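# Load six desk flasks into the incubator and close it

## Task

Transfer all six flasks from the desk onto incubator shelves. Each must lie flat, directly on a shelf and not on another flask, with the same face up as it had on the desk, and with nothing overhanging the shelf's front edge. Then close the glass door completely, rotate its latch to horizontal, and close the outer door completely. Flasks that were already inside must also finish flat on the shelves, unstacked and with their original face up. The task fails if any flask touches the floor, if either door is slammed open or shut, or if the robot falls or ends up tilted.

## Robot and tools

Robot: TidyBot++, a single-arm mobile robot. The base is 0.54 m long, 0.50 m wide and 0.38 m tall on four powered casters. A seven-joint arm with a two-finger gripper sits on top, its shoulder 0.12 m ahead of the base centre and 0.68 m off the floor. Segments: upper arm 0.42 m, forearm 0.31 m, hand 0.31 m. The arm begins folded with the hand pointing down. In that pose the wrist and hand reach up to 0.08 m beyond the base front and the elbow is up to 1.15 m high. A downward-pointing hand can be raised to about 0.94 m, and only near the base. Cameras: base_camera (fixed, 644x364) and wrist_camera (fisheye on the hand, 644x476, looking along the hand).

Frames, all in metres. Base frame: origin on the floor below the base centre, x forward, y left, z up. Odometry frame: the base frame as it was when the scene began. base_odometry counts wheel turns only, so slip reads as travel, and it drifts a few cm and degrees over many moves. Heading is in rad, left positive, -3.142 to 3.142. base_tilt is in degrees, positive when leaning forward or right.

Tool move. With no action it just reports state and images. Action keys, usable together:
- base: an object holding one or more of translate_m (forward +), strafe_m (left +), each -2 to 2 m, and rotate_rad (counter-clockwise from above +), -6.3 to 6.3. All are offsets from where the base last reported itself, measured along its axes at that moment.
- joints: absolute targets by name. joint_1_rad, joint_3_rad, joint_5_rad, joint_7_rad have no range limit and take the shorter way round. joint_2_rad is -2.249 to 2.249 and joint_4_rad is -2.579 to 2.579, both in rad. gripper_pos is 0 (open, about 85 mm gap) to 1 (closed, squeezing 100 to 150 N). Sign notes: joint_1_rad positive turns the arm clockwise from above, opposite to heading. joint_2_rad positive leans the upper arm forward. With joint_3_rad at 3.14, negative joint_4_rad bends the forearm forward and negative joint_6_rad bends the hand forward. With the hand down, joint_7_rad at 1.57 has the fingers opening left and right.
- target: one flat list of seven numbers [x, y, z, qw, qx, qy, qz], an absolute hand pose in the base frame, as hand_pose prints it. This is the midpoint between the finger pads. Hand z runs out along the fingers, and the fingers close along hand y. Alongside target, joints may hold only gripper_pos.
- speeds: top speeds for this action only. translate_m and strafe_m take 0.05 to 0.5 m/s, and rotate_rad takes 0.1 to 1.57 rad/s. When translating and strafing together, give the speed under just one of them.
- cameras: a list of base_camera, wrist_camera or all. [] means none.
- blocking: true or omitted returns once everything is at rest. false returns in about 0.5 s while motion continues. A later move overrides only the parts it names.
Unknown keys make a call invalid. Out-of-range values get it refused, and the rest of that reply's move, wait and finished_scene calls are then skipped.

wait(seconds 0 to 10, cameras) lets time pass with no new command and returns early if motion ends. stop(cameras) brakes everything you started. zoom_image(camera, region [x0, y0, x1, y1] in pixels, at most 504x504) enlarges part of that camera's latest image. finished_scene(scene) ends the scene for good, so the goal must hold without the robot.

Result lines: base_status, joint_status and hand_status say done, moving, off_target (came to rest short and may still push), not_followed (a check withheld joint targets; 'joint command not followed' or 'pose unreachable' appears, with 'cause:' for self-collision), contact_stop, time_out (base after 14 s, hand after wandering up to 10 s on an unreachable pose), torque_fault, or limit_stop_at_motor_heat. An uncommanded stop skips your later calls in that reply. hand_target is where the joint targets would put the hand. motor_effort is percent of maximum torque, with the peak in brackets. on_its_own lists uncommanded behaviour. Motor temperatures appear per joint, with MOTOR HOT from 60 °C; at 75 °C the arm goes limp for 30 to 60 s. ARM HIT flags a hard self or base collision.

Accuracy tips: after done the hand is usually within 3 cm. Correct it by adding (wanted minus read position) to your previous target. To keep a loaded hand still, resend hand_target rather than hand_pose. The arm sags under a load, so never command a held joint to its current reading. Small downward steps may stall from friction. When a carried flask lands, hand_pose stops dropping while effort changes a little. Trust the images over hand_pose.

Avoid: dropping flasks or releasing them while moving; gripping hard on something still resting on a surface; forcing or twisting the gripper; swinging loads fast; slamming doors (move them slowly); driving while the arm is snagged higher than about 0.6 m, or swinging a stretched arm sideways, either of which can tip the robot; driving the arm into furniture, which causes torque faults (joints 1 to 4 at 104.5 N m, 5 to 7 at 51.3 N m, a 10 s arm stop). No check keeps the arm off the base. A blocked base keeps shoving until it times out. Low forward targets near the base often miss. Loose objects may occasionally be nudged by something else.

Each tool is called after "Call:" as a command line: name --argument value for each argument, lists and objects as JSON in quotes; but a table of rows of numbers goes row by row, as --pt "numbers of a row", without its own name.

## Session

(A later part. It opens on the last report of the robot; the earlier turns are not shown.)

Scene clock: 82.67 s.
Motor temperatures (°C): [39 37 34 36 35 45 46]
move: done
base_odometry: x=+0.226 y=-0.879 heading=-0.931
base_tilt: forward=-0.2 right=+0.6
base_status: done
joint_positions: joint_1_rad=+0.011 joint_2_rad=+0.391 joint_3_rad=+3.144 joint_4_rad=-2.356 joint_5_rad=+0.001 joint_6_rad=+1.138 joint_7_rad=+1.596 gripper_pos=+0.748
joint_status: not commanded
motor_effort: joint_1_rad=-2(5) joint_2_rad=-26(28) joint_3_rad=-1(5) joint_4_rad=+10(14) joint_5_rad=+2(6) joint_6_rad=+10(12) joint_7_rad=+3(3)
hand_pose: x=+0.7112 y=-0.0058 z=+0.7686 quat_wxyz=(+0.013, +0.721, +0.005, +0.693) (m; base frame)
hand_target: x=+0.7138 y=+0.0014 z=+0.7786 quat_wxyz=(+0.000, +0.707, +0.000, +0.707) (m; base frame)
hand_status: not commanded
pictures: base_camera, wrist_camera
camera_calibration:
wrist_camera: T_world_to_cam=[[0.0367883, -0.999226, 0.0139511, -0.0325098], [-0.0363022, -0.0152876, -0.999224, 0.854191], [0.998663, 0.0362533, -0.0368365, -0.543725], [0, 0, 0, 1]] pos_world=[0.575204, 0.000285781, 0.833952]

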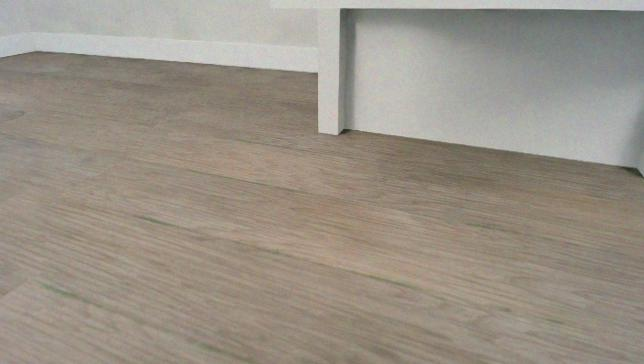

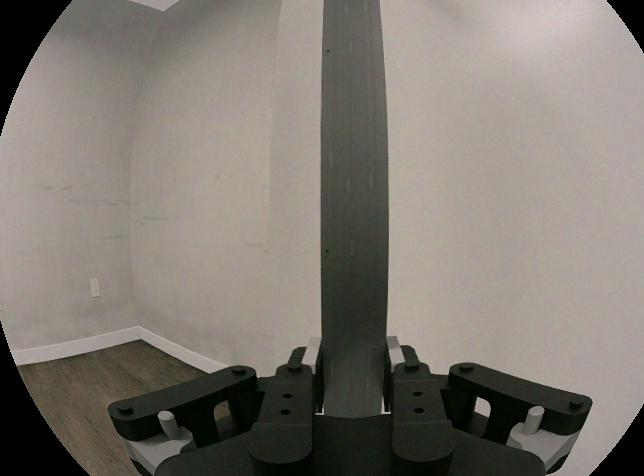

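Call:
move --base '{"translate_m": -0.130, "strafe_m": -0.165, "rotate_rad": 0.2}' --speeds '{"translate_m": 0.15, "rotate_rad": 0.125}'

Call:
move --base '{"translate_m": -0.130, "strafe_m": -0.158, "rotate_rad": 0.2}' --speeds '{"translate_m": 0.15, "rotate_rad": 0.125}'

Scene clock: 85.57 s.
Motor temperatures (°C): [39 37 34 36 35 45 46]
move: done
base_odometry: x=+0.016 y=-0.873 heading=-0.732
base_tilt: forward=-0.1 right=+0.6
base_status: done
joint_positions: joint_1_rad=+0.017 joint_2_rad=+0.394 joint_3_rad=+3.149 joint_4_rad=-2.352 joint_5_rad=+0.001 joint_6_rad=+1.138 joint_7_rad=+1.596 gripper_pos=+0.749
joint_status: not commanded
motor_effort: joint_1_rad=-3(6) joint_2_rad=-26(29) joint_3_rad=-2(6) joint_4_rad=+9(13) joint_5_rad=+1(6) joint_6_rad=+10(12) joint_7_rad=+3(4)
hand_pose: x=+0.7128 y=-0.0129 z=+0.7686 quat_wxyz=(+0.018, +0.720, +0.001, +0.694) (m; base frame)
hand_target: x=+0.7138 y=+0.0014 z=+0.7786 quat_wxyz=(+0.000, +0.707, +0.000, +0.707) (m; base frame)
hand_status: not commanded
pictures: base_camera, wrist_camera
camera_calibration:
wrist_camera: T_world_to_cam=[[0.0242322, -0.999581, 0.0158453, -0.0322258], [-0.0351665, -0.0166924, -0.999242, 0.853405], [0.999088, 0.0236566, -0.0355562, -0.546448], [0, 0, 0, 1]] pos_world=[0.576742, -0.00503977, 0.833839]

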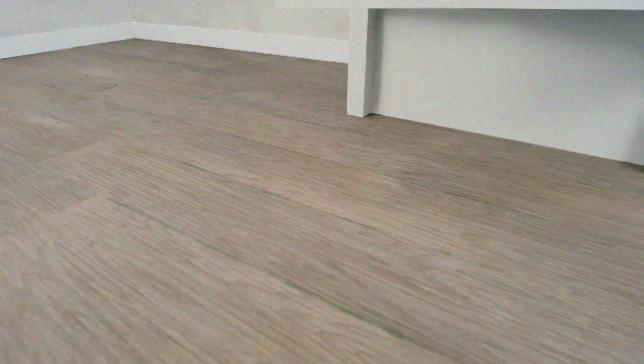

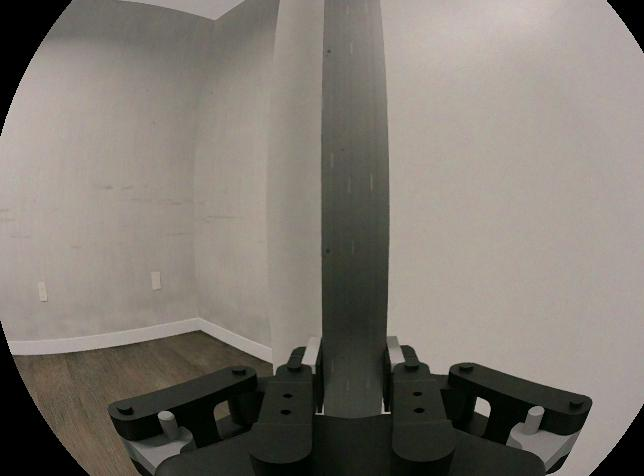

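Scene clock: 87.63 s.
Motor temperatures (°C): [39 37 34 36 35 45 46]
move: done
base_odometry: x=-0.187 y=-0.904 heading=-0.532
base_tilt: forward=-0.2 right=+0.6
base_status: done
joint_positions: joint_1_rad=+0.033 joint_2_rad=+0.397 joint_3_rad=+3.159 joint_4_rad=-2.347 joint_5_rad=-0.001 joint_6_rad=+1.138 joint_7_rad=+1.596 gripper_pos=+0.749
joint_status: not commanded
motor_effort: joint_1_rad=-6(9) joint_2_rad=-28(30) joint_3_rad=-5(7) joint_4_rad=+9(12) joint_5_rad=+3(6) joint_6_rad=+10(12) joint_7_rad=+3(4)
hand_pose: x=+0.7140 y=-0.0276 z=+0.7687 quat_wxyz=(+0.028, +0.720, -0.007, +0.694) (m; base frame)
hand_target: x=+0.7138 y=+0.0014 z=+0.7786 quat_wxyz=(+0.000, +0.707, +0.000, +0.707) (m; base frame)
hand_status: not commanded
pictures: base_camera, wrist_camera
camera_calibration:
wrist_camera: T_world_to_cam=[[-0.00148535, -0.999815, 0.019161, -0.0311009], [-0.0343279, -0.0190987, -0.999228, 0.852521], [0.99941, -0.00214196, -0.0342932, -0.549331], [0, 0, 0, 1]] pos_world=[0.578225, -0.0159897, 0.83362]

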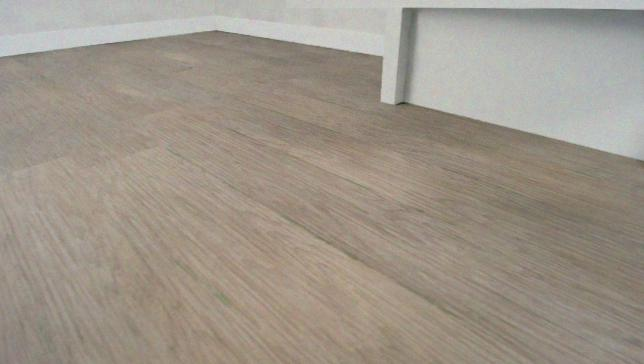

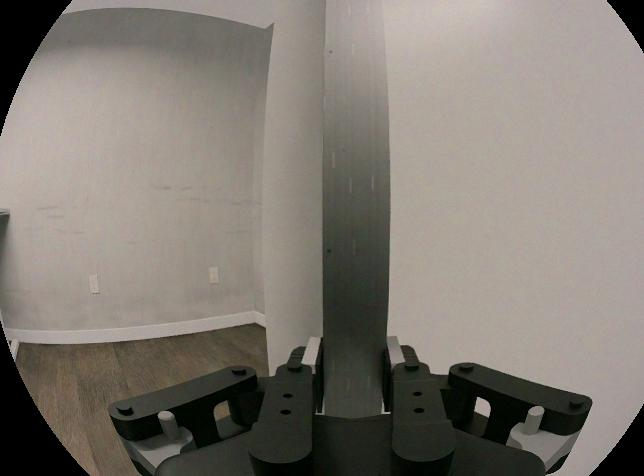

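Call:
move --base '{"translate_m": -0.141, "strafe_m": -0.118, "rotate_rad": 0.12}' --speeds '{"translate_m": 0.15, "rotate_rad": 0.1}'

Scene clock: 91.90 s.
Motor temperatures (°C): [39 37 34 36 35 45 46]
move: done
base_odometry: x=-0.368 y=-0.934 heading=-0.412
base_tilt: forward=-0.2 right=+0.6
base_status: done
joint_positions: joint_1_rad=+0.033 joint_2_rad=+0.402 joint_3_rad=+3.164 joint_4_rad=-2.340 joint_5_rad=+0.000 joint_6_rad=+1.138 joint_7_rad=+1.596 gripper_pos=+0.749
joint_status: not commanded
motor_effort: joint_1_rad=-5(10) joint_2_rad=-30(31) joint_3_rad=-4(9) joint_4_rad=+8(13) joint_5_rad=+1(7) joint_6_rad=+12(13) joint_7_rad=+2(4)
hand_pose: x=+0.7165 y=-0.0297 z=+0.7688 quat_wxyz=(+0.030, +0.719, -0.007, +0.694) (m; base frame)
hand_target: x=+0.7138 y=+0.0014 z=+0.7786 quat_wxyz=(+0.000, +0.707, +0.000, +0.707) (m; base frame)
hand_status: not commanded
pictures: base_camera, wrist_camera
camera_calibration:
wrist_camera: T_world_to_cam=[[-0.00495875, -0.999761, 0.0212712, -0.0323136], [-0.0323284, -0.0211, -0.999255, 0.851279], [0.999465, -0.00564271, -0.0322161, -0.553469], [0, 0, 0, 1]] pos_world=[0.580533, -0.017467, 0.833502]

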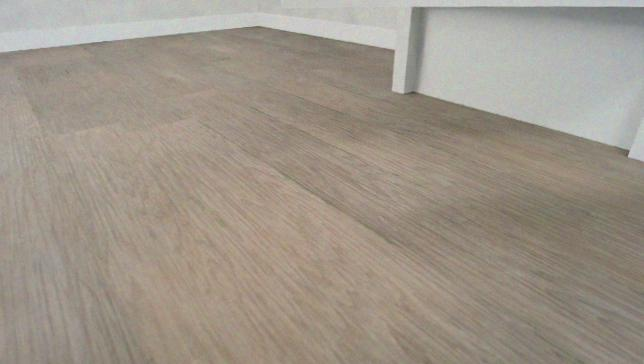

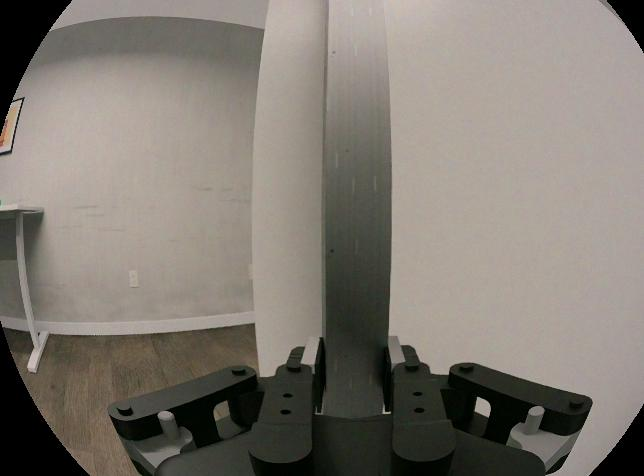

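Call:
move --base '{"translate_m": -0.052, "strafe_m": -0.176, "rotate_rad": 0.18}' --speeds '{"translate_m": 0.12, "rotate_rad": 0.1}'

Scene clock: 99.13 s.
Motor temperatures (°C): [39 37 34 36 35 45 46]
move: done
base_odometry: x=-0.486 y=-1.075 heading=-0.232
base_tilt: forward=-0.2 right=+0.6
base_status: done
joint_positions: joint_1_rad=+0.002 joint_2_rad=+0.397 joint_3_rad=+3.140 joint_4_rad=-2.349 joint_5_rad=-0.003 joint_6_rad=+1.138 joint_7_rad=+1.596 gripper_pos=+0.750
joint_status: not commanded
motor_effort: joint_1_rad=+0(9) joint_2_rad=-26(31) joint_3_rad=+0(8) joint_4_rad=+12(14) joint_5_rad=+3(5) joint_6_rad=+9(13) joint_7_rad=+2(3)
hand_pose: x=+0.7139 y=+0.0001 z=+0.7685 quat_wxyz=(+0.009, +0.720, +0.007, +0.694) (m; base frame)
hand_target: x=+0.7138 y=+0.0014 z=+0.7786 quat_wxyz=(+0.000, +0.707, +0.000, +0.707) (m; base frame)
hand_status: not commanded
pictures: base_camera, wrist_camera
camera_calibration:
wrist_camera: T_world_to_cam=[[0.0450569, -0.998923, 0.0110433, -0.030411], [-0.034076, -0.0125849, -0.99934, 0.852848], [0.998403, 0.0446508, -0.0346063, -0.548217], [0, 0, 0, 1]] pos_world=[0.577774, 0.00483311, 0.83365]

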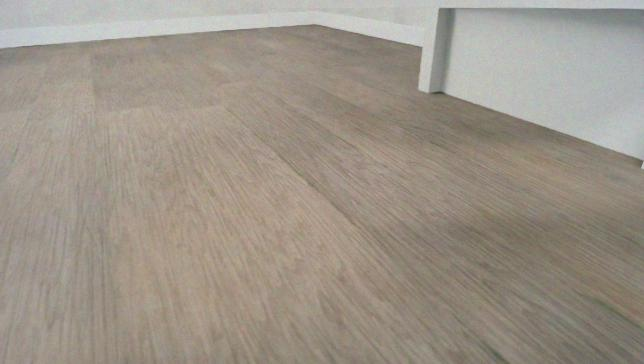

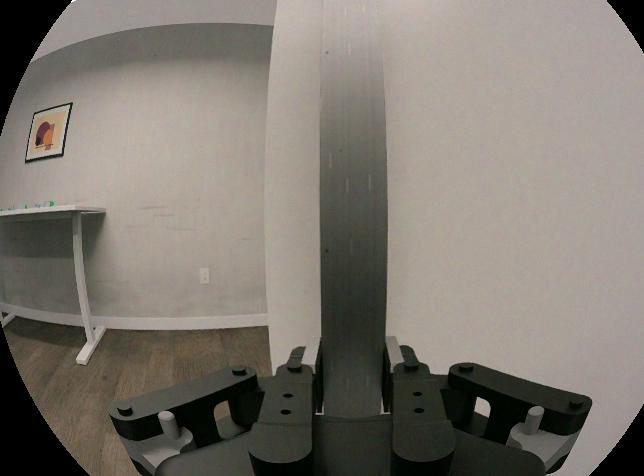

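Call:
move --base '{"translate_m": -0.086, "strafe_m": -0.158, "rotate_rad": 0.192}' --speeds '{"translate_m": 0.12, "rotate_rad": 0.12}' --cameras '["wrist_camera"]'

Call:
move --base '{"translate_m": -0.107, "strafe_m": -0.158, "rotate_rad": 0.19}' --speeds '{"translate_m": 0.12, "rotate_rad": 0.12}'

Scene clock: 103.77 s.
Motor temperatures (°C): [39 37 34 36 35 45 46]
move: done
base_odometry: x=-0.607 y=-1.209 heading=-0.041
base_tilt: forward=-0.2 right=+0.5
base_status: done
joint_positions: joint_1_rad=+0.002 joint_2_rad=+0.391 joint_3_rad=+3.142 joint_4_rad=-2.357 joint_5_rad=-0.006 joint_6_rad=+1.139 joint_7_rad=+1.596 gripper_pos=+0.750
joint_status: not commanded
motor_effort: joint_1_rad=+0(5) joint_2_rad=-25(28) joint_3_rad=+0(4) joint_4_rad=+14(15) joint_5_rad=+4(7) joint_6_rad=+10(11) joint_7_rad=+2(3)
hand_pose: x=+0.7111 y=-0.0022 z=+0.7685 quat_wxyz=(+0.011, +0.721, +0.005, +0.693) (m; base frame)
hand_target: x=+0.7138 y=+0.0014 z=+0.7786 quat_wxyz=(+0.000, +0.707, +0.000, +0.707) (m; base frame)
hand_status: not commanded
pictures: wrist_camera
camera_calibration:
wrist_camera: T_world_to_cam=[[0.0395612, -0.999161, 0.0105611, -0.0283966], [-0.0359576, -0.0119861, -0.999281, 0.853979], [0.99857, 0.0391531, -0.0364016, -0.544042], [0, 0, 0, 1]] pos_world=[0.575094, 0.00316396, 0.833861]

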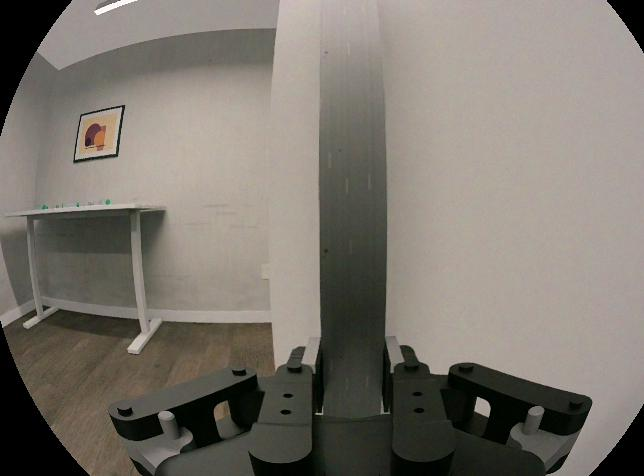

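Scene clock: 105.97 s.
Motor temperatures (°C): [39 37 34 36 35 45 46]
move: done
base_odometry: x=-0.720 y=-1.362 heading=+0.150
base_tilt: forward=-0.2 right=+0.6
base_status: done
joint_positions: joint_1_rad=+0.006 joint_2_rad=+0.389 joint_3_rad=+3.143 joint_4_rad=-2.360 joint_5_rad=-0.009 joint_6_rad=+1.139 joint_7_rad=+1.596 gripper_pos=+0.750
joint_status: not commanded
motor_effort: joint_1_rad=+1(5) joint_2_rad=-25(29) joint_3_rad=+0(5) joint_4_rad=+13(16) joint_5_rad=+4(9) joint_6_rad=+9(11) joint_7_rad=+2(3)
hand_pose: x=+0.7098 y=-0.0053 z=+0.7685 quat_wxyz=(+0.013, +0.721, +0.003, +0.693) (m; base frame)
hand_target: x=+0.7138 y=+0.0014 z=+0.7786 quat_wxyz=(+0.000, +0.707, +0.000, +0.707) (m; base frame)
hand_status: not commanded
pictures: base_camera, wrist_camera
camera_calibration:
wrist_camera: T_world_to_cam=[[0.0332387, -0.9994, 0.00976479, -0.0263183], [-0.0369473, -0.0109922, -0.999257, 0.85456], [0.998764, 0.0328532, -0.0372905, -0.542037], [0, 0, 0, 1]] pos_world=[0.573816, 0.000898694, 0.833969]

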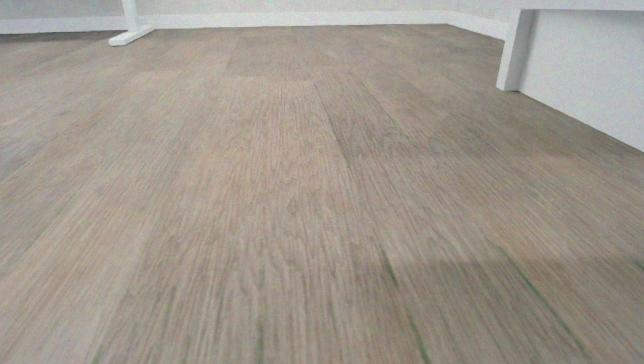

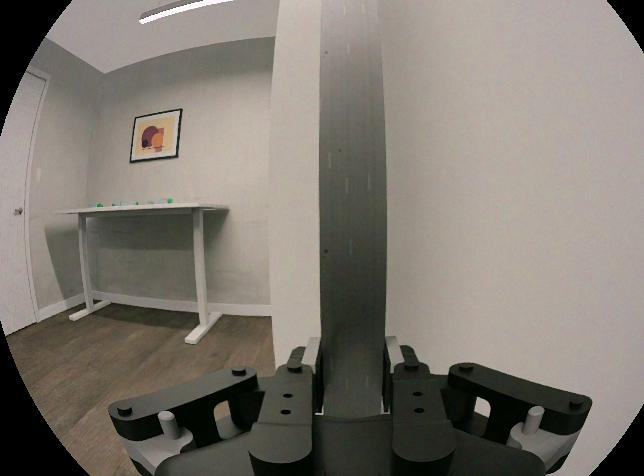

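Call:
move --base '{"translate_m": -0.106, "strafe_m": -0.152, "rotate_rad": 0.18}' --speeds '{"translate_m": 0.12, "rotate_rad": 0.12}' --cameras '[]'

Call:
move --base '{"translate_m": -0.1085, "strafe_m": -0.150, "rotate_rad": 0.18}' --speeds '{"translate_m": 0.12, "rotate_rad": 0.12}'

Scene clock: 108.60 s.
Motor temperatures (°C): [39 37 34 36 35 45 46]
move: done
base_odometry: x=-0.802 y=-1.529 heading=+0.331
base_tilt: forward=-0.2 right=+0.5
base_status: done
joint_positions: joint_1_rad=+0.005 joint_2_rad=+0.388 joint_3_rad=+3.143 joint_4_rad=-2.361 joint_5_rad=-0.010 joint_6_rad=+1.139 joint_7_rad=+1.596 gripper_pos=+0.750
joint_status: not commanded
motor_effort: joint_1_rad=+1(5) joint_2_rad=-25(28) joint_3_rad=+0(5) joint_4_rad=+13(16) joint_5_rad=+3(9) joint_6_rad=+10(11) joint_7_rad=+2(3)
hand_pose: x=+0.7094 y=-0.0046 z=+0.7685 quat_wxyz=(+0.012, +0.721, +0.003, +0.693) (m; base frame)
hand_target: x=+0.7138 y=+0.0014 z=+0.7786 quat_wxyz=(+0.000, +0.707, +0.000, +0.707) (m; base frame)
hand_status: not commanded
pictures: none
No camera images: "cameras" was empty.

Scene clock: 110.77 s.
Motor temperatures (°C): [39 37 34 36 35 45 46]
move: done
base_odometry: x=-0.856 y=-1.706 heading=+0.512
base_tilt: forward=-0.2 right=+0.6
base_status: done
joint_positions: joint_1_rad=+0.006 joint_2_rad=+0.389 joint_3_rad=+3.144 joint_4_rad=-2.361 joint_5_rad=-0.011 joint_6_rad=+1.140 joint_7_rad=+1.596 gripper_pos=+0.750
joint_status: not commanded
motor_effort: joint_1_rad=+0(6) joint_2_rad=-25(28) joint_3_rad=+0(6) joint_4_rad=+12(16) joint_5_rad=+4(9) joint_6_rad=+9(11) joint_7_rad=+2(3)
hand_pose: x=+0.7096 y=-0.0061 z=+0.7685 quat_wxyz=(+0.014, +0.721, +0.001, +0.693) (m; base frame)
hand_target: x=+0.7138 y=+0.0014 z=+0.7786 quat_wxyz=(+0.000, +0.707, +0.000, +0.707) (m; base frame)
hand_status: not commanded
pictures: base_camera, wrist_camera
camera_calibration:
wrist_camera: T_world_to_cam=[[0.0307118, -0.999487, 0.00905994, -0.0247612], [-0.036891, -0.0101915, -0.999267, 0.854525], [0.998847, 0.0303551, -0.037185, -0.541964], [0, 0, 0, 1]] pos_world=[0.573624, 0.000411798, 0.833971]

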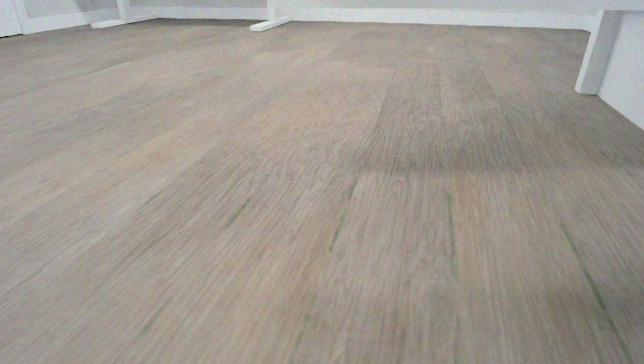

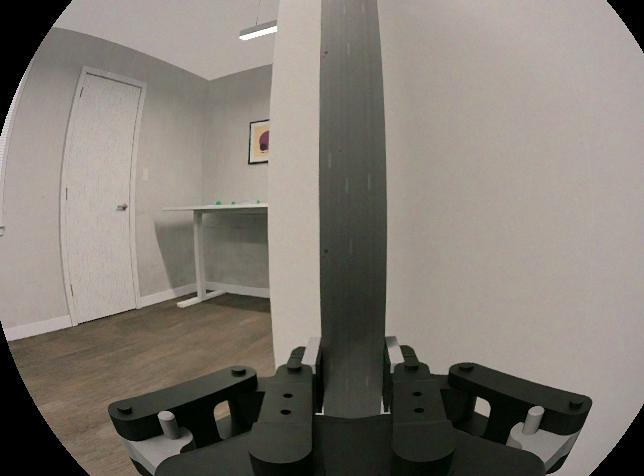

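Call:
move --base '{"translate_m": -0.108, "strafe_m": -0.150, "rotate_rad": 0.18}' --speeds '{"translate_m": 0.12, "rotate_rad": 0.12}' --cameras '["wrist_camera"]'

Scene clock: 115.33 s.
Motor temperatures (°C): [39 37 33 35 35 45 46]
move: time_out
base_odometry: x=-0.876 y=-1.887 heading=+0.693
base_tilt: forward=-0.1 right=+0.5
base_status: translate_m time_out (by the wheels' count: -0.107 of -0.108); strafe_m time_out (by the wheels' count: -0.148 of -0.150); rotate_rad time_out (by the wheels' count: +0.181 of +0.180)
joint_positions: joint_1_rad=+0.000 joint_2_rad=+0.498 joint_3_rad=+3.145 joint_4_rad=-2.204 joint_5_rad=-0.013 joint_6_rad=+1.140 joint_7_rad=+1.596 gripper_pos=+0.753
joint_status: not commanded
motor_effort: joint_1_rad=+1(6) joint_2_rad=-50(53) joint_3_rad=-1(5) joint_4_rad=-15(18) joint_5_rad=+5(9) joint_6_rad=+18(21) joint_7_rad=+2(3)
hand_pose: x=+0.7652 y=-0.0043 z=+0.7696 quat_wxyz=(+0.013, +0.704, +0.002, +0.710) (m; base frame)
hand_target: x=+0.7138 y=+0.0014 z=+0.7786 quat_wxyz=(+0.000, +0.707, +0.000, +0.707) (m; base frame)
hand_status: not commanded
pictures: wrist_camera
camera_calibration:
wrist_camera: T_world_to_cam=[[0.0326404, -0.999407, 0.0109361, -0.0275038], [0.0107502, -0.0105903, -0.999886, 0.821692], [0.999409, 0.0327543, 0.0103982, -0.634549], [0, 0, 0, 1]] pos_world=[0.626238, 0.00199864, 0.828497]

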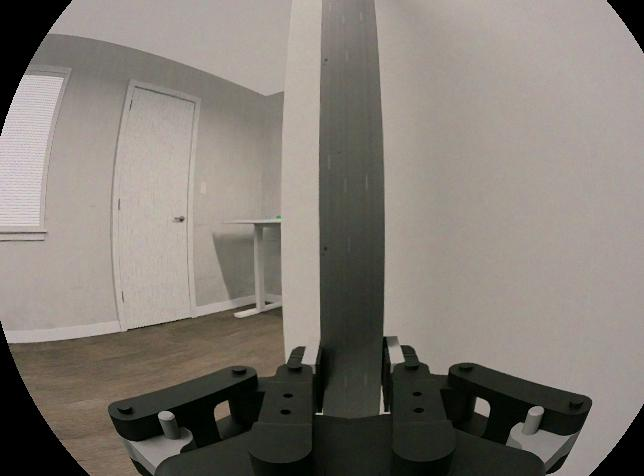

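Call:
move --base '{"translate_m": 0.055}' --speeds '{"translate_m": 0.1}' --cameras '[]'

Call:
move --joints '{"gripper_pos": 0.3}'

Scene clock: 117.17 s.
Motor temperatures (°C): [39 37 33 35 35 45 46]
move: done
base_odometry: x=-0.834 y=-1.852 heading=+0.692
base_tilt: forward=-0.1 right=+0.6
base_status: done
joint_positions: joint_1_rad=-0.001 joint_2_rad=+0.392 joint_3_rad=+3.145 joint_4_rad=-2.359 joint_5_rad=-0.013 joint_6_rad=+1.144 joint_7_rad=+1.596 gripper_pos=+0.753
joint_status: not commanded
motor_effort: joint_1_rad=+2(4) joint_2_rad=-26(52) joint_3_rad=+0(3) joint_4_rad=+14(16) joint_5_rad=+3(6) joint_6_rad=+10(21) joint_7_rad=+1(3)
hand_pose: x=+0.7106 y=-0.0035 z=+0.7686 quat_wxyz=(+0.012, +0.720, +0.003, +0.694) (m; base frame)
hand_target: x=+0.7138 y=+0.0014 z=+0.7786 quat_wxyz=(+0.000, +0.707, +0.000, +0.707) (m; base frame)
hand_status: not commanded
pictures: none
No camera images: "cameras" was empty.

Scene clock: 118.00 s.
Motor temperatures (°C): [39 37 33 35 35 45 46]
move: done
base_odometry: x=-0.834 y=-1.852 heading=+0.692
base_tilt: forward=-0.2 right=+0.6
base_status: not commanded
joint_positions: joint_1_rad=-0.001 joint_2_rad=+0.392 joint_3_rad=+3.145 joint_4_rad=-2.359 joint_5_rad=-0.013 joint_6_rad=+1.144 joint_7_rad=+1.596 gripper_pos=+0.300
joint_status: all done
motor_effort: joint_1_rad=+1(1) joint_2_rad=-26(26) joint_3_rad=+0(1) joint_4_rad=+12(14) joint_5_rad=+1(4) joint_6_rad=+9(10) joint_7_rad=+0(1)
hand_pose: x=+0.7107 y=-0.0035 z=+0.7688 quat_wxyz=(+0.012, +0.720, +0.003, +0.694) (m; base frame)
hand_target: x=+0.7138 y=+0.0014 z=+0.7786 quat_wxyz=(+0.000, +0.707, +0.000, +0.707) (m; base frame)
hand_status: not commanded
pictures: base_camera, wrist_camera
camera_calibration:
wrist_camera: T_world_to_cam=[[0.034078, -0.999379, 0.00893896, -0.0244413], [-0.0337619, -0.0100902, -0.999379, 0.852759], [0.998849, 0.033755, -0.0340848, -0.545512], [0, 0, 0, 1]] pos_world=[0.574508, 0.0025921, 0.833854]

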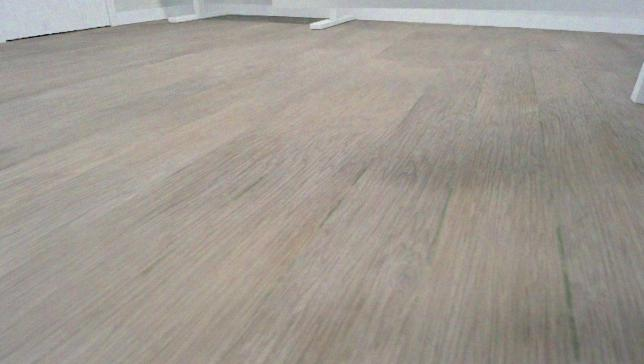

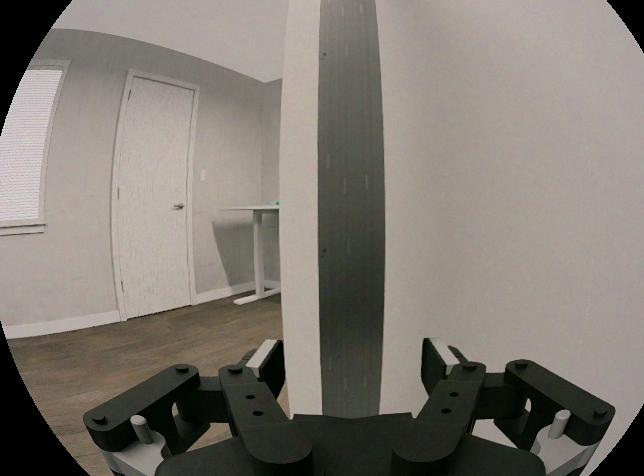

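Call:
move --joints '{"gripper_pos": 0.0}' --cameras '[]'

Call:
move --base '{"translate_m": -0.3}' --speeds '{"translate_m": 0.2}'

Scene clock: 122.60 s.
Motor temperatures (°C): [38 37 33 35 35 45 46]
move: done
base_odometry: x=-0.834 y=-1.852 heading=+0.692
base_tilt: forward=-0.1 right=+0.6
base_status: not commanded
joint_positions: joint_1_rad=-0.001 joint_2_rad=+0.392 joint_3_rad=+3.145 joint_4_rad=-2.359 joint_5_rad=-0.013 joint_6_rad=+1.144 joint_7_rad=+1.596 gripper_pos=+0.000
joint_status: all done
motor_effort: joint_1_rad=+1(1) joint_2_rad=-26(26) joint_3_rad=+0(0) joint_4_rad=+11(13) joint_5_rad=+1(1) joint_6_rad=+9(11) joint_7_rad=+0(1)
hand_pose: x=+0.7107 y=-0.0035 z=+0.7688 quat_wxyz=(+0.012, +0.720, +0.003, +0.694) (m; base frame)
hand_target: x=+0.7138 y=+0.0014 z=+0.7786 quat_wxyz=(+0.000, +0.707, +0.000, +0.707) (m; base frame)
hand_status: not commanded
pictures: none
No camera images: "cameras" was empty.

Scene clock: 124.80 s.
Motor temperatures (°C): [38 37 33 35 35 45 46]
move: done
base_odometry: x=-1.065 y=-2.044 heading=+0.693
base_tilt: forward=-0.2 right=+0.6
base_status: done
joint_positions: joint_1_rad=-0.001 joint_2_rad=+0.391 joint_3_rad=+3.145 joint_4_rad=-2.358 joint_5_rad=-0.013 joint_6_rad=+1.144 joint_7_rad=+1.596 gripper_pos=+0.000
joint_status: not commanded
motor_effort: joint_1_rad=+1(2) joint_2_rad=-26(28) joint_3_rad=+0(1) joint_4_rad=+12(13) joint_5_rad=+1(2) joint_6_rad=+10(10) joint_7_rad=+0(1)
hand_pose: x=+0.7107 y=-0.0035 z=+0.7694 quat_wxyz=(+0.012, +0.719, +0.003, +0.695) (m; base frame)
hand_target: x=+0.7138 y=+0.0014 z=+0.7786 quat_wxyz=(+0.000, +0.707, +0.000, +0.707) (m; base frame)
hand_status: not commanded
pictures: base_camera, wrist_camera
camera_calibration:
wrist_camera: T_world_to_cam=[[0.0340666, -0.999379, 0.0089767, -0.0244672], [-0.0326595, -0.0100903, -0.999416, 0.852646], [0.998886, 0.0337535, -0.032983, -0.546334], [0, 0, 0, 1]] pos_world=[0.574406, 0.00259211, 0.834348]

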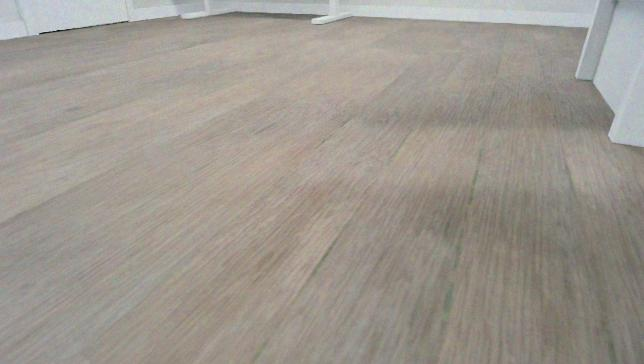

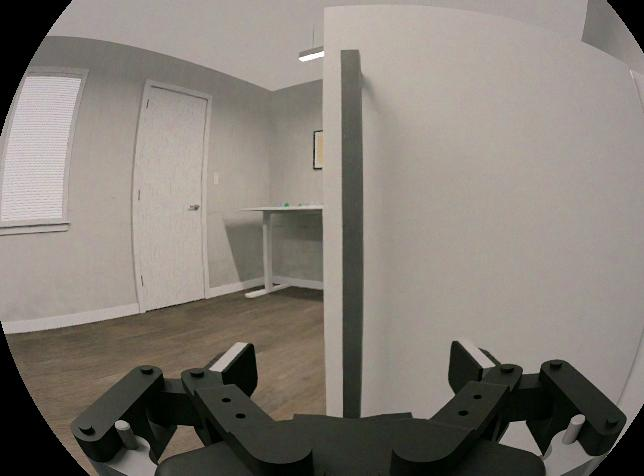

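Call:
move --base '{"translate_m": 0.567, "strafe_m": 0.822}' --joints '{"joint_1_rad": 0.0, "joint_2_rad": -0.303, "joint_3_rad": 3.1416, "joint_4_rad": -2.55, "joint_5_rad": 0.0, "joint_6_rad": -0.3, "joint_7_rad": 1.571}' --cameras '[]'

Call:
move --base '{"translate_m": 1.213, "strafe_m": -0.571, "rotate_rad": -1.973}' --cameras '[]'

Call:
move --joints '{"joint_2_rad": 0.0, "joint_4_rad": -1.2, "joint_6_rad": -0.5}'

Scene clock: 129.73 s.
Motor temperatures (°C): [38 37 33 35 35 45 46]
move: done
base_odometry: x=-1.153 y=-1.049 heading=+0.693
base_tilt: forward=-0.2 right=+0.5
base_status: done
joint_positions: joint_1_rad=-0.001 joint_2_rad=-0.295 joint_3_rad=+3.145 joint_4_rad=-2.540 joint_5_rad=-0.013 joint_6_rad=-0.229 joint_7_rad=+1.596 gripper_pos=+0.000
joint_status: all done
motor_effort: joint_1_rad=+0(2) joint_2_rad=-6(27) joint_3_rad=+1(2) joint_4_rad=+16(18) joint_5_rad=+0(2) joint_6_rad=+7(11) joint_7_rad=+0(2)
hand_pose: x=+0.4350 y=+0.0017 z=+0.6437 quat_wxyz=(+0.000, +0.945, +0.005, +0.328) (m; base frame)
hand_target: x=+0.4130 y=+0.0014 z=+0.6288 quat_wxyz=(+0.000, +0.956, +0.000, +0.293) (m; base frame)
hand_status: not commanded
pictures: none
No camera images: "cameras" was empty.

Scene clock: 134.23 s.
Motor temperatures (°C): [38 37 33 35 35 45 46]
move: done
base_odometry: x=+0.145 y=-0.714 heading=-1.281
base_tilt: forward=-0.2 right=+0.6
base_status: done
joint_positions: joint_1_rad=-0.001 joint_2_rad=-0.298 joint_3_rad=+3.145 joint_4_rad=-2.542 joint_5_rad=-0.013 joint_6_rad=-0.232 joint_7_rad=+1.596 gripper_pos=+0.000
joint_status: not commanded
motor_effort: joint_1_rad=+1(1) joint_2_rad=-6(7) joint_3_rad=+0(2) joint_4_rad=+16(17) joint_5_rad=+1(1) joint_6_rad=+7(8) joint_7_rad=+1(1)
hand_pose: x=+0.4336 y=+0.0017 z=+0.6433 quat_wxyz=(+0.000, +0.945, +0.005, +0.327) (m; base frame)
hand_target: x=+0.4130 y=+0.0014 z=+0.6288 quat_wxyz=(+0.000, +0.956, +0.000, +0.293) (m; base frame)
hand_status: not commanded
pictures: none
No camera images: "cameras" was empty.

Scene clock: 136.83 s.
Motor temperatures (°C): [38 37 33 35 35 45 46]
move: done
base_odometry: x=+0.145 y=-0.714 heading=-1.281
base_tilt: forward=-0.2 right=+0.6
base_status: not commanded
joint_positions: joint_1_rad=-0.001 joint_2_rad=-0.022 joint_3_rad=+3.145 joint_4_rad=-1.222 joint_5_rad=-0.013 joint_6_rad=-0.426 joint_7_rad=+1.596 gripper_pos=+0.000
joint_status: all done
motor_effort: joint_1_rad=+1(1) joint_2_rad=-20(20) joint_3_rad=+1(1) joint_4_rad=+21(23) joint_5_rad=+1(2) joint_6_rad=+10(10) joint_7_rad=+0(1)
hand_pose: x=+0.7139 y=+0.0017 z=+1.1986 quat_wxyz=(+0.003, +0.727, +0.006, +0.687) (m; base frame)
hand_target: x=+0.7207 y=+0.0014 z=+1.1764 quat_wxyz=(+0.000, +0.751, +0.000, +0.660) (m; base frame)
hand_status: not commanded
pictures: base_camera, wrist_camera
camera_calibration:
wrist_camera: T_world_to_cam=[[0.0511731, -0.998689, -0.000882001, -0.0236396], [-0.0539547, -0.00188278, -0.998542, 1.2958], [0.997231, 0.0511461, -0.0539803, -0.509277], [0, 0, 0, 1]] pos_world=[0.578991, 0.00487866, 1.2664]

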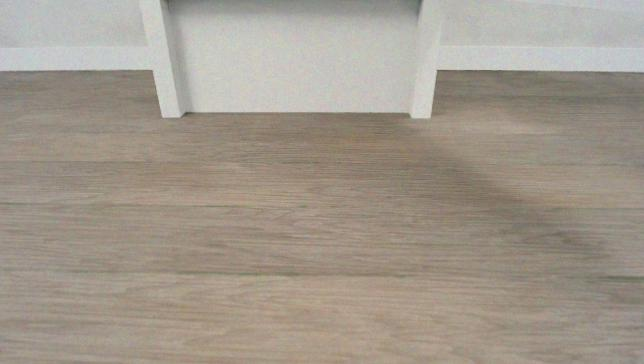

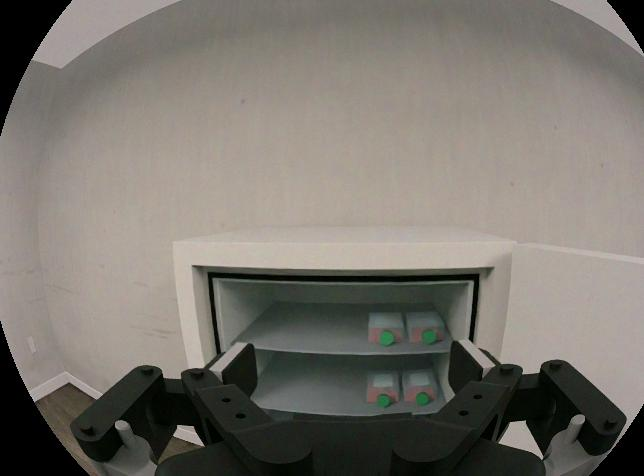

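Call:
move --joints '{"joint_2_rad": -0.1, "joint_4_rad": -2.45, "joint_6_rad": 0.8}'

Call:
zoom_image --camera "wrist_camera" --region '[170, 60, 500, 360]'

Scene clock: 140.30 s.
Motor temperatures (°C): [38 37 33 35 35 45 45]
move: done
base_odometry: x=+0.145 y=-0.714 heading=-1.281
base_tilt: forward=-0.2 right=+0.6
base_status: not commanded
joint_positions: joint_1_rad=-0.001 joint_2_rad=-0.090 joint_3_rad=+3.145 joint_4_rad=-2.439 joint_5_rad=-0.013 joint_6_rad=+0.736 joint_7_rad=+1.596 gripper_pos=+0.000
joint_status: all done
motor_effort: joint_1_rad=+1(1) joint_2_rad=-14(22) joint_3_rad=+0(1) joint_4_rad=+17(23) joint_5_rad=+1(2) joint_6_rad=+9(11) joint_7_rad=+1(1)
hand_pose: x=+0.6162 y=-0.0026 z=+0.8672 quat_wxyz=(+0.009, +0.722, +0.001, +0.692) (m; base frame)
hand_target: x=+0.6119 y=+0.0014 z=+0.8861 quat_wxyz=(+0.000, +0.700, +0.000, +0.714) (m; base frame)
hand_status: not commanded
pictures: base_camera, wrist_camera
camera_calibration:
wrist_camera: T_world_to_cam=[[0.036781, -0.99932, 0.00252618, -0.0173631], [-0.0397938, -0.00399053, -0.9992, 0.951489], [0.998531, 0.036651, -0.0399135, -0.442558], [0, 0, 0, 1]] pos_world=[0.48041, 0.00266586, 0.933108]

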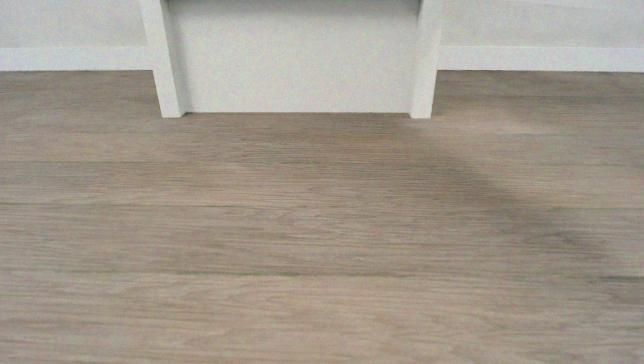

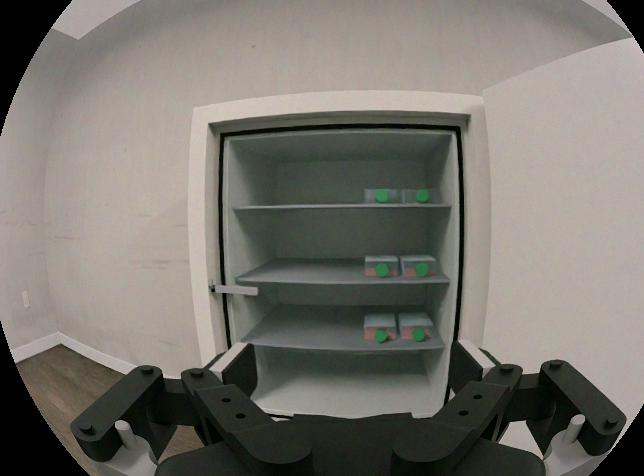

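Scaled by 1.527.

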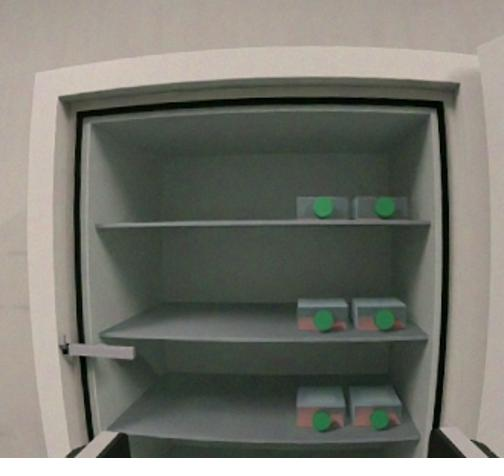

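Call:
move --base '{"translate_m": 0.3, "strafe_m": 0.1}' --joints '{"joint_2_rad": -0.05, "joint_4_rad": -2.5, "joint_6_rad": 0.86}' --cameras '["wrist_camera"]'

Call:
zoom_image --camera "wrist_camera" --region '[180, 100, 480, 400]'

Scene clock: 147.33 s.
Motor temperatures (°C): [38 37 33 35 35 45 45]
move: done
base_odometry: x=+0.327 y=-0.973 heading=-1.280
base_tilt: forward=-0.2 right=+0.6
base_status: done
joint_positions: joint_1_rad=-0.001 joint_2_rad=-0.054 joint_3_rad=+3.145 joint_4_rad=-2.498 joint_5_rad=-0.013 joint_6_rad=+0.802 joint_7_rad=+1.596 gripper_pos=+0.000
joint_status: all done
motor_effort: joint_1_rad=+1(1) joint_2_rad=-14(16) joint_3_rad=+0(1) joint_4_rad=+16(19) joint_5_rad=+1(1) joint_6_rad=+10(11) joint_7_rad=+1(1)
hand_pose: x=+0.6086 y=-0.0028 z=+0.8389 quat_wxyz=(+0.010, +0.732, +0.002, +0.681) (m; base frame)
hand_target: x=+0.6097 y=+0.0014 z=+0.8540 quat_wxyz=(+0.000, +0.714, +0.000, +0.700) (m; base frame)
hand_status: not commanded
pictures: wrist_camera
camera_calibration:
wrist_camera: T_world_to_cam=[[0.0362895, -0.999339, 0.00219989, -0.0165593], [-0.0686884, -0.00469044, -0.997627, 0.939137], [0.996978, 0.0360523, -0.0688133, -0.410899], [0, 0, 0, 1]] pos_world=[0.474766, 0.00267042, 0.90867]

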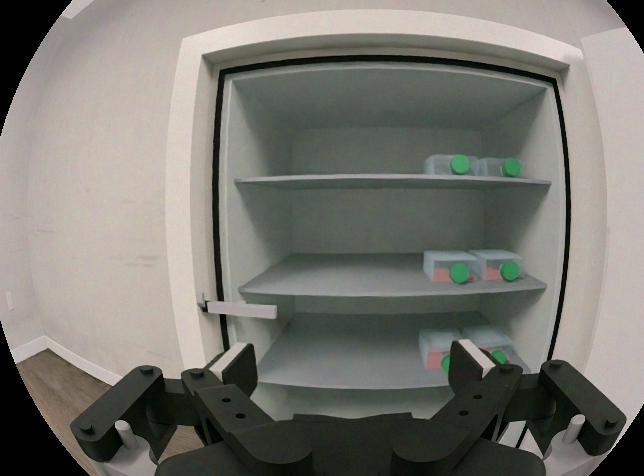

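Scaled by 1.680.

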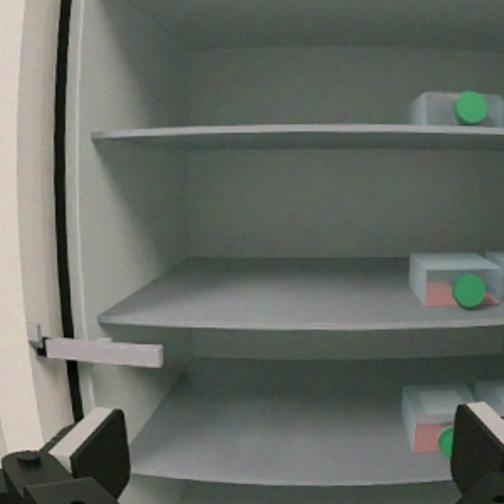

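Call:
move --base '{"translate_m": 0.1, "strafe_m": 0.14}' --cameras '["wrist_camera"]'

Call:
zoom_image --camera "wrist_camera" --region '[240, 220, 440, 400]'

Scene clock: 149.80 s.
Motor temperatures (°C): [38 37 33 35 35 45 45]
move: done
base_odometry: x=+0.489 y=-1.029 heading=-1.280
base_tilt: forward=-0.1 right=+0.5
base_status: done
joint_positions: joint_1_rad=-0.001 joint_2_rad=-0.054 joint_3_rad=+3.145 joint_4_rad=-2.498 joint_5_rad=-0.013 joint_6_rad=+0.802 joint_7_rad=+1.596 gripper_pos=+0.000
joint_status: not commanded
motor_effort: joint_1_rad=+1(2) joint_2_rad=-14(16) joint_3_rad=+0(2) joint_4_rad=+16(17) joint_5_rad=+1(2) joint_6_rad=+9(10) joint_7_rad=+0(1)
hand_pose: x=+0.6088 y=-0.0028 z=+0.8386 quat_wxyz=(+0.010, +0.732, +0.002, +0.681) (m; base frame)
hand_target: x=+0.6097 y=+0.0014 z=+0.8540 quat_wxyz=(+0.000, +0.714, +0.000, +0.700) (m; base frame)
hand_status: not commanded
pictures: wrist_camera
camera_calibration:
wrist_camera: T_world_to_cam=[[0.0362897, -0.999339, 0.00217826, -0.0165467], [-0.0692858, -0.00469046, -0.997586, 0.939201], [0.996937, 0.0360512, -0.0694102, -0.410552], [0, 0, 0, 1]] pos_world=[0.474968, 0.00267042, 0.908473]

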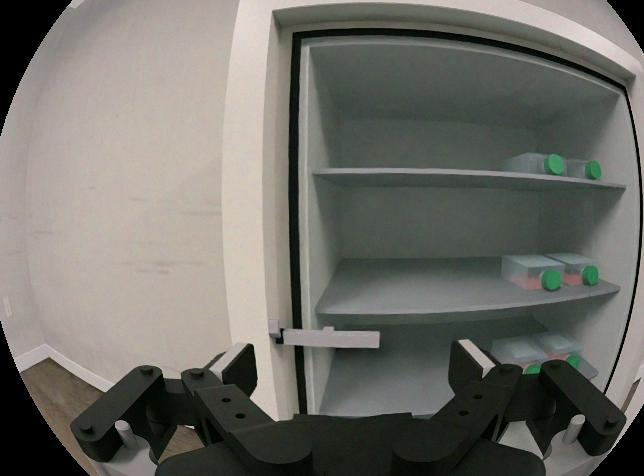

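Scaled by 2.520.

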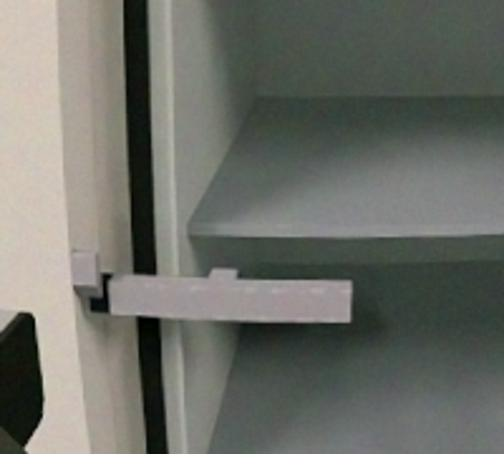

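Call:
move --base '{"strafe_m": 0.08, "translate_m": 0.04}' --joints '{"joint_2_rad": 0.1, "joint_4_rad": -2.5, "joint_6_rad": 0.9}' --cameras '["wrist_camera"]'

Call:
zoom_image --camera "wrist_camera" --region '[260, 250, 460, 400]'

Scene clock: 153.40 s.
Motor temperatures (°C): [38 37 33 35 35 45 45]
move: done
base_odometry: x=+0.578 y=-1.044 heading=-1.280
base_tilt: forward=-0.2 right=+0.6
base_status: done
joint_positions: joint_1_rad=-0.001 joint_2_rad=+0.095 joint_3_rad=+3.145 joint_4_rad=-2.498 joint_5_rad=-0.013 joint_6_rad=+0.837 joint_7_rad=+1.596 gripper_pos=+0.000
joint_status: all done
motor_effort: joint_1_rad=+1(2) joint_2_rad=-18(20) joint_3_rad=+0(2) joint_4_rad=+14(17) joint_5_rad=+0(2) joint_6_rad=+9(11) joint_7_rad=+0(1)
hand_pose: x=+0.6288 y=-0.0028 z=+0.7749 quat_wxyz=(+0.010, +0.770, +0.002, +0.638) (m; base frame)
hand_target: x=+0.6318 y=+0.0014 z=+0.7910 quat_wxyz=(+0.000, +0.751, +0.000, +0.660) (m; base frame)
hand_status: not commanded
pictures: wrist_camera
camera_calibration:
wrist_camera: T_world_to_cam=[[0.0361173, -0.999347, -0.00131797, -0.0143928], [-0.182211, -0.00528854, -0.983245, 0.936915], [0.982596, 0.0357523, -0.182283, -0.338484], [0, 0, 0, 1]] pos_world=[0.503829, 0.00267309, 0.859498]

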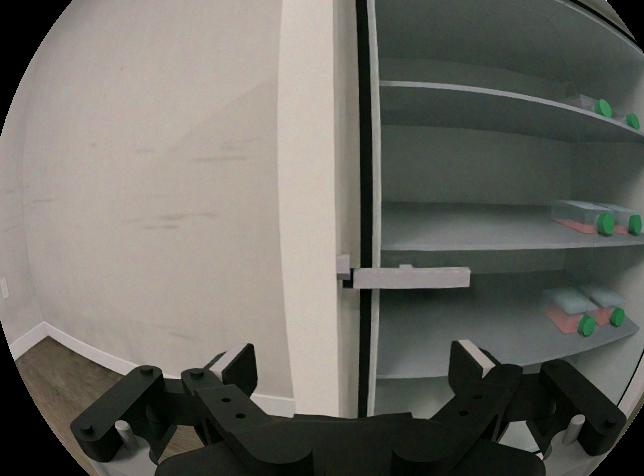

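Scaled by 2.520.

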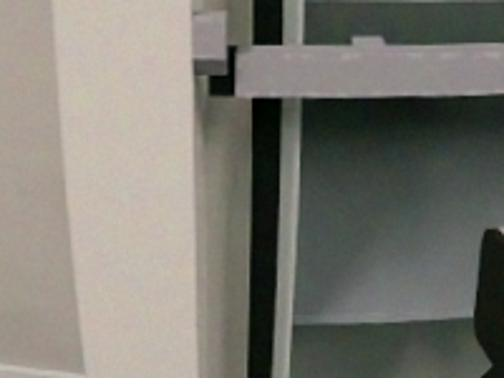

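Call:
zoom_image --camera "wrist_camera" --region '[320, 240, 480, 310]'

Scaled by 3.150.

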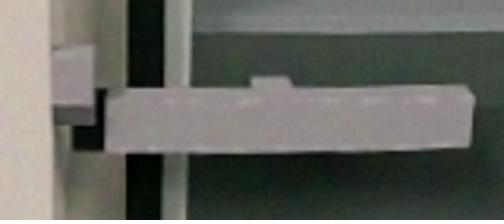

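Call:
move --joints '{"joint_2_rad": 0.09, "joint_4_rad": -1.52, "joint_6_rad": -0.9}' --cameras '["wrist_camera"]'

Scene clock: 158.77 s.
Motor temperatures (°C): [38 37 33 35 35 45 45]
move: done
base_odometry: x=+0.578 y=-1.044 heading=-1.280
base_tilt: forward=-0.2 right=+0.6
base_status: not commanded
joint_positions: joint_1_rad=-0.001 joint_2_rad=+0.094 joint_3_rad=+3.145 joint_4_rad=-1.543 joint_5_rad=-0.013 joint_6_rad=-0.826 joint_7_rad=+1.596 gripper_pos=+0.000
joint_status: all done
motor_effort: joint_1_rad=+0(1) joint_2_rad=-24(25) joint_3_rad=+0(1) joint_4_rad=+20(21) joint_5_rad=+1(1) joint_6_rad=+7(10) joint_7_rad=+0(1)
hand_pose: x=+0.6675 y=+0.0033 z=+0.8374 quat_wxyz=(-0.001, +0.943, +0.008, +0.333) (m; base frame)
hand_target: x=+0.6547 y=+0.0014 z=+0.8373 quat_wxyz=(+0.000, +0.951, +0.000, +0.311) (m; base frame)
hand_status: not commanded
pictures: wrist_camera
camera_calibration:
wrist_camera: T_world_to_cam=[[0.0382575, -0.998416, -0.0412654, 0.0223984], [-0.777269, -0.00377994, -0.629157, 1.10614], [0.628004, 0.0561443, -0.776182, 0.368541], [0, 0, 0, 1]] pos_world=[0.627469, 0.00585258, 0.982917]

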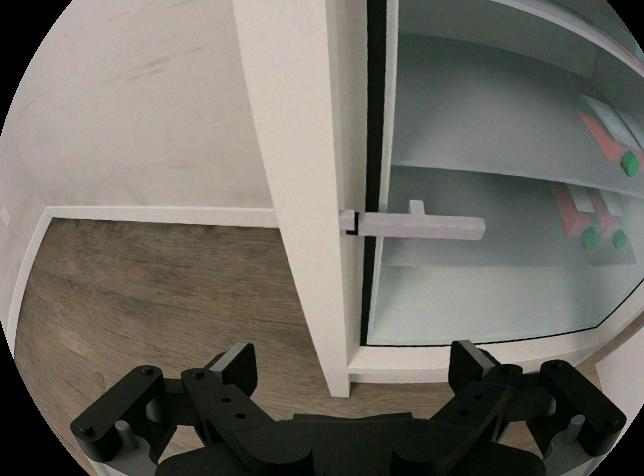

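Call:
zoom_image --camera "wrist_camera" --region '[320, 180, 500, 260]'

Scaled by 2.800.

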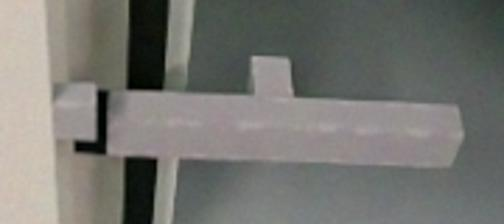

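Call:
move --base '{"strafe_m": -0.048, "translate_m": -0.04}' --joints '{"joint_1_rad": 0.0, "joint_2_rad": 0.45, "joint_3_rad": 3.1416, "joint_4_rad": -2.361, "joint_5_rad": 0.0, "joint_6_rad": 1.30, "joint_7_rad": 0.0}' --cameras '["wrist_camera"]'

Scene clock: 170.47 s.
Motor temperatures (°C): [38 37 33 35 35 45 45]
move: done
base_odometry: x=+0.520 y=-1.020 heading=-1.281
base_tilt: forward=-0.2 right=+0.6
base_status: done
joint_positions: joint_1_rad=+0.000 joint_2_rad=+0.429 joint_3_rad=+3.145 joint_4_rad=-2.347 joint_5_rad=-0.013 joint_6_rad=+1.235 joint_7_rad=+0.075 gripper_pos=+0.000
joint_status: all done
motor_effort: joint_1_rad=+1(3) joint_2_rad=-27(29) joint_3_rad=+0(3) joint_4_rad=+11(21) joint_5_rad=+1(2) joint_6_rad=+9(11) joint_7_rad=+0(2)
hand_pose: x=+0.7174 y=-0.0042 z=+0.7800 quat_wxyz=(-0.485, +0.506, -0.478, +0.529) (m; base frame)
hand_target: x=+0.7148 y=+0.0013 z=+0.7820 quat_wxyz=(-0.515, +0.485, -0.485, +0.515) (m; base frame)
hand_status: not commanded
pictures: wrist_camera
camera_calibration:
wrist_camera: T_world_to_cam=[[0.0762345, -0.0627075, -0.995116, 0.731353], [0.0198206, 0.997919, -0.0613657, 0.0983668], [0.996893, -0.0150456, 0.0773188, -0.637576], [0, 0, 0, 1]] pos_world=[0.577891, -0.0618934, 0.783114]

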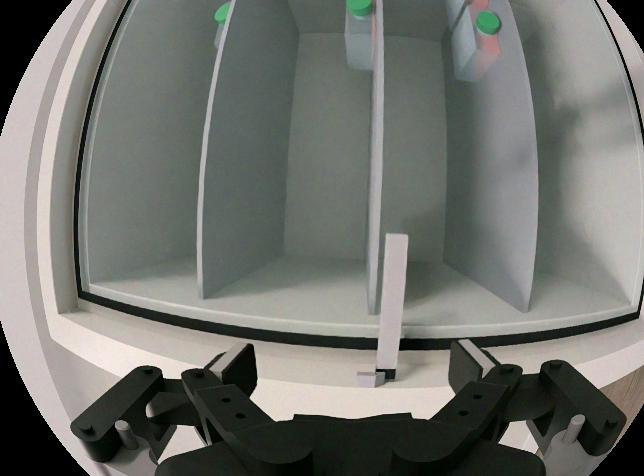

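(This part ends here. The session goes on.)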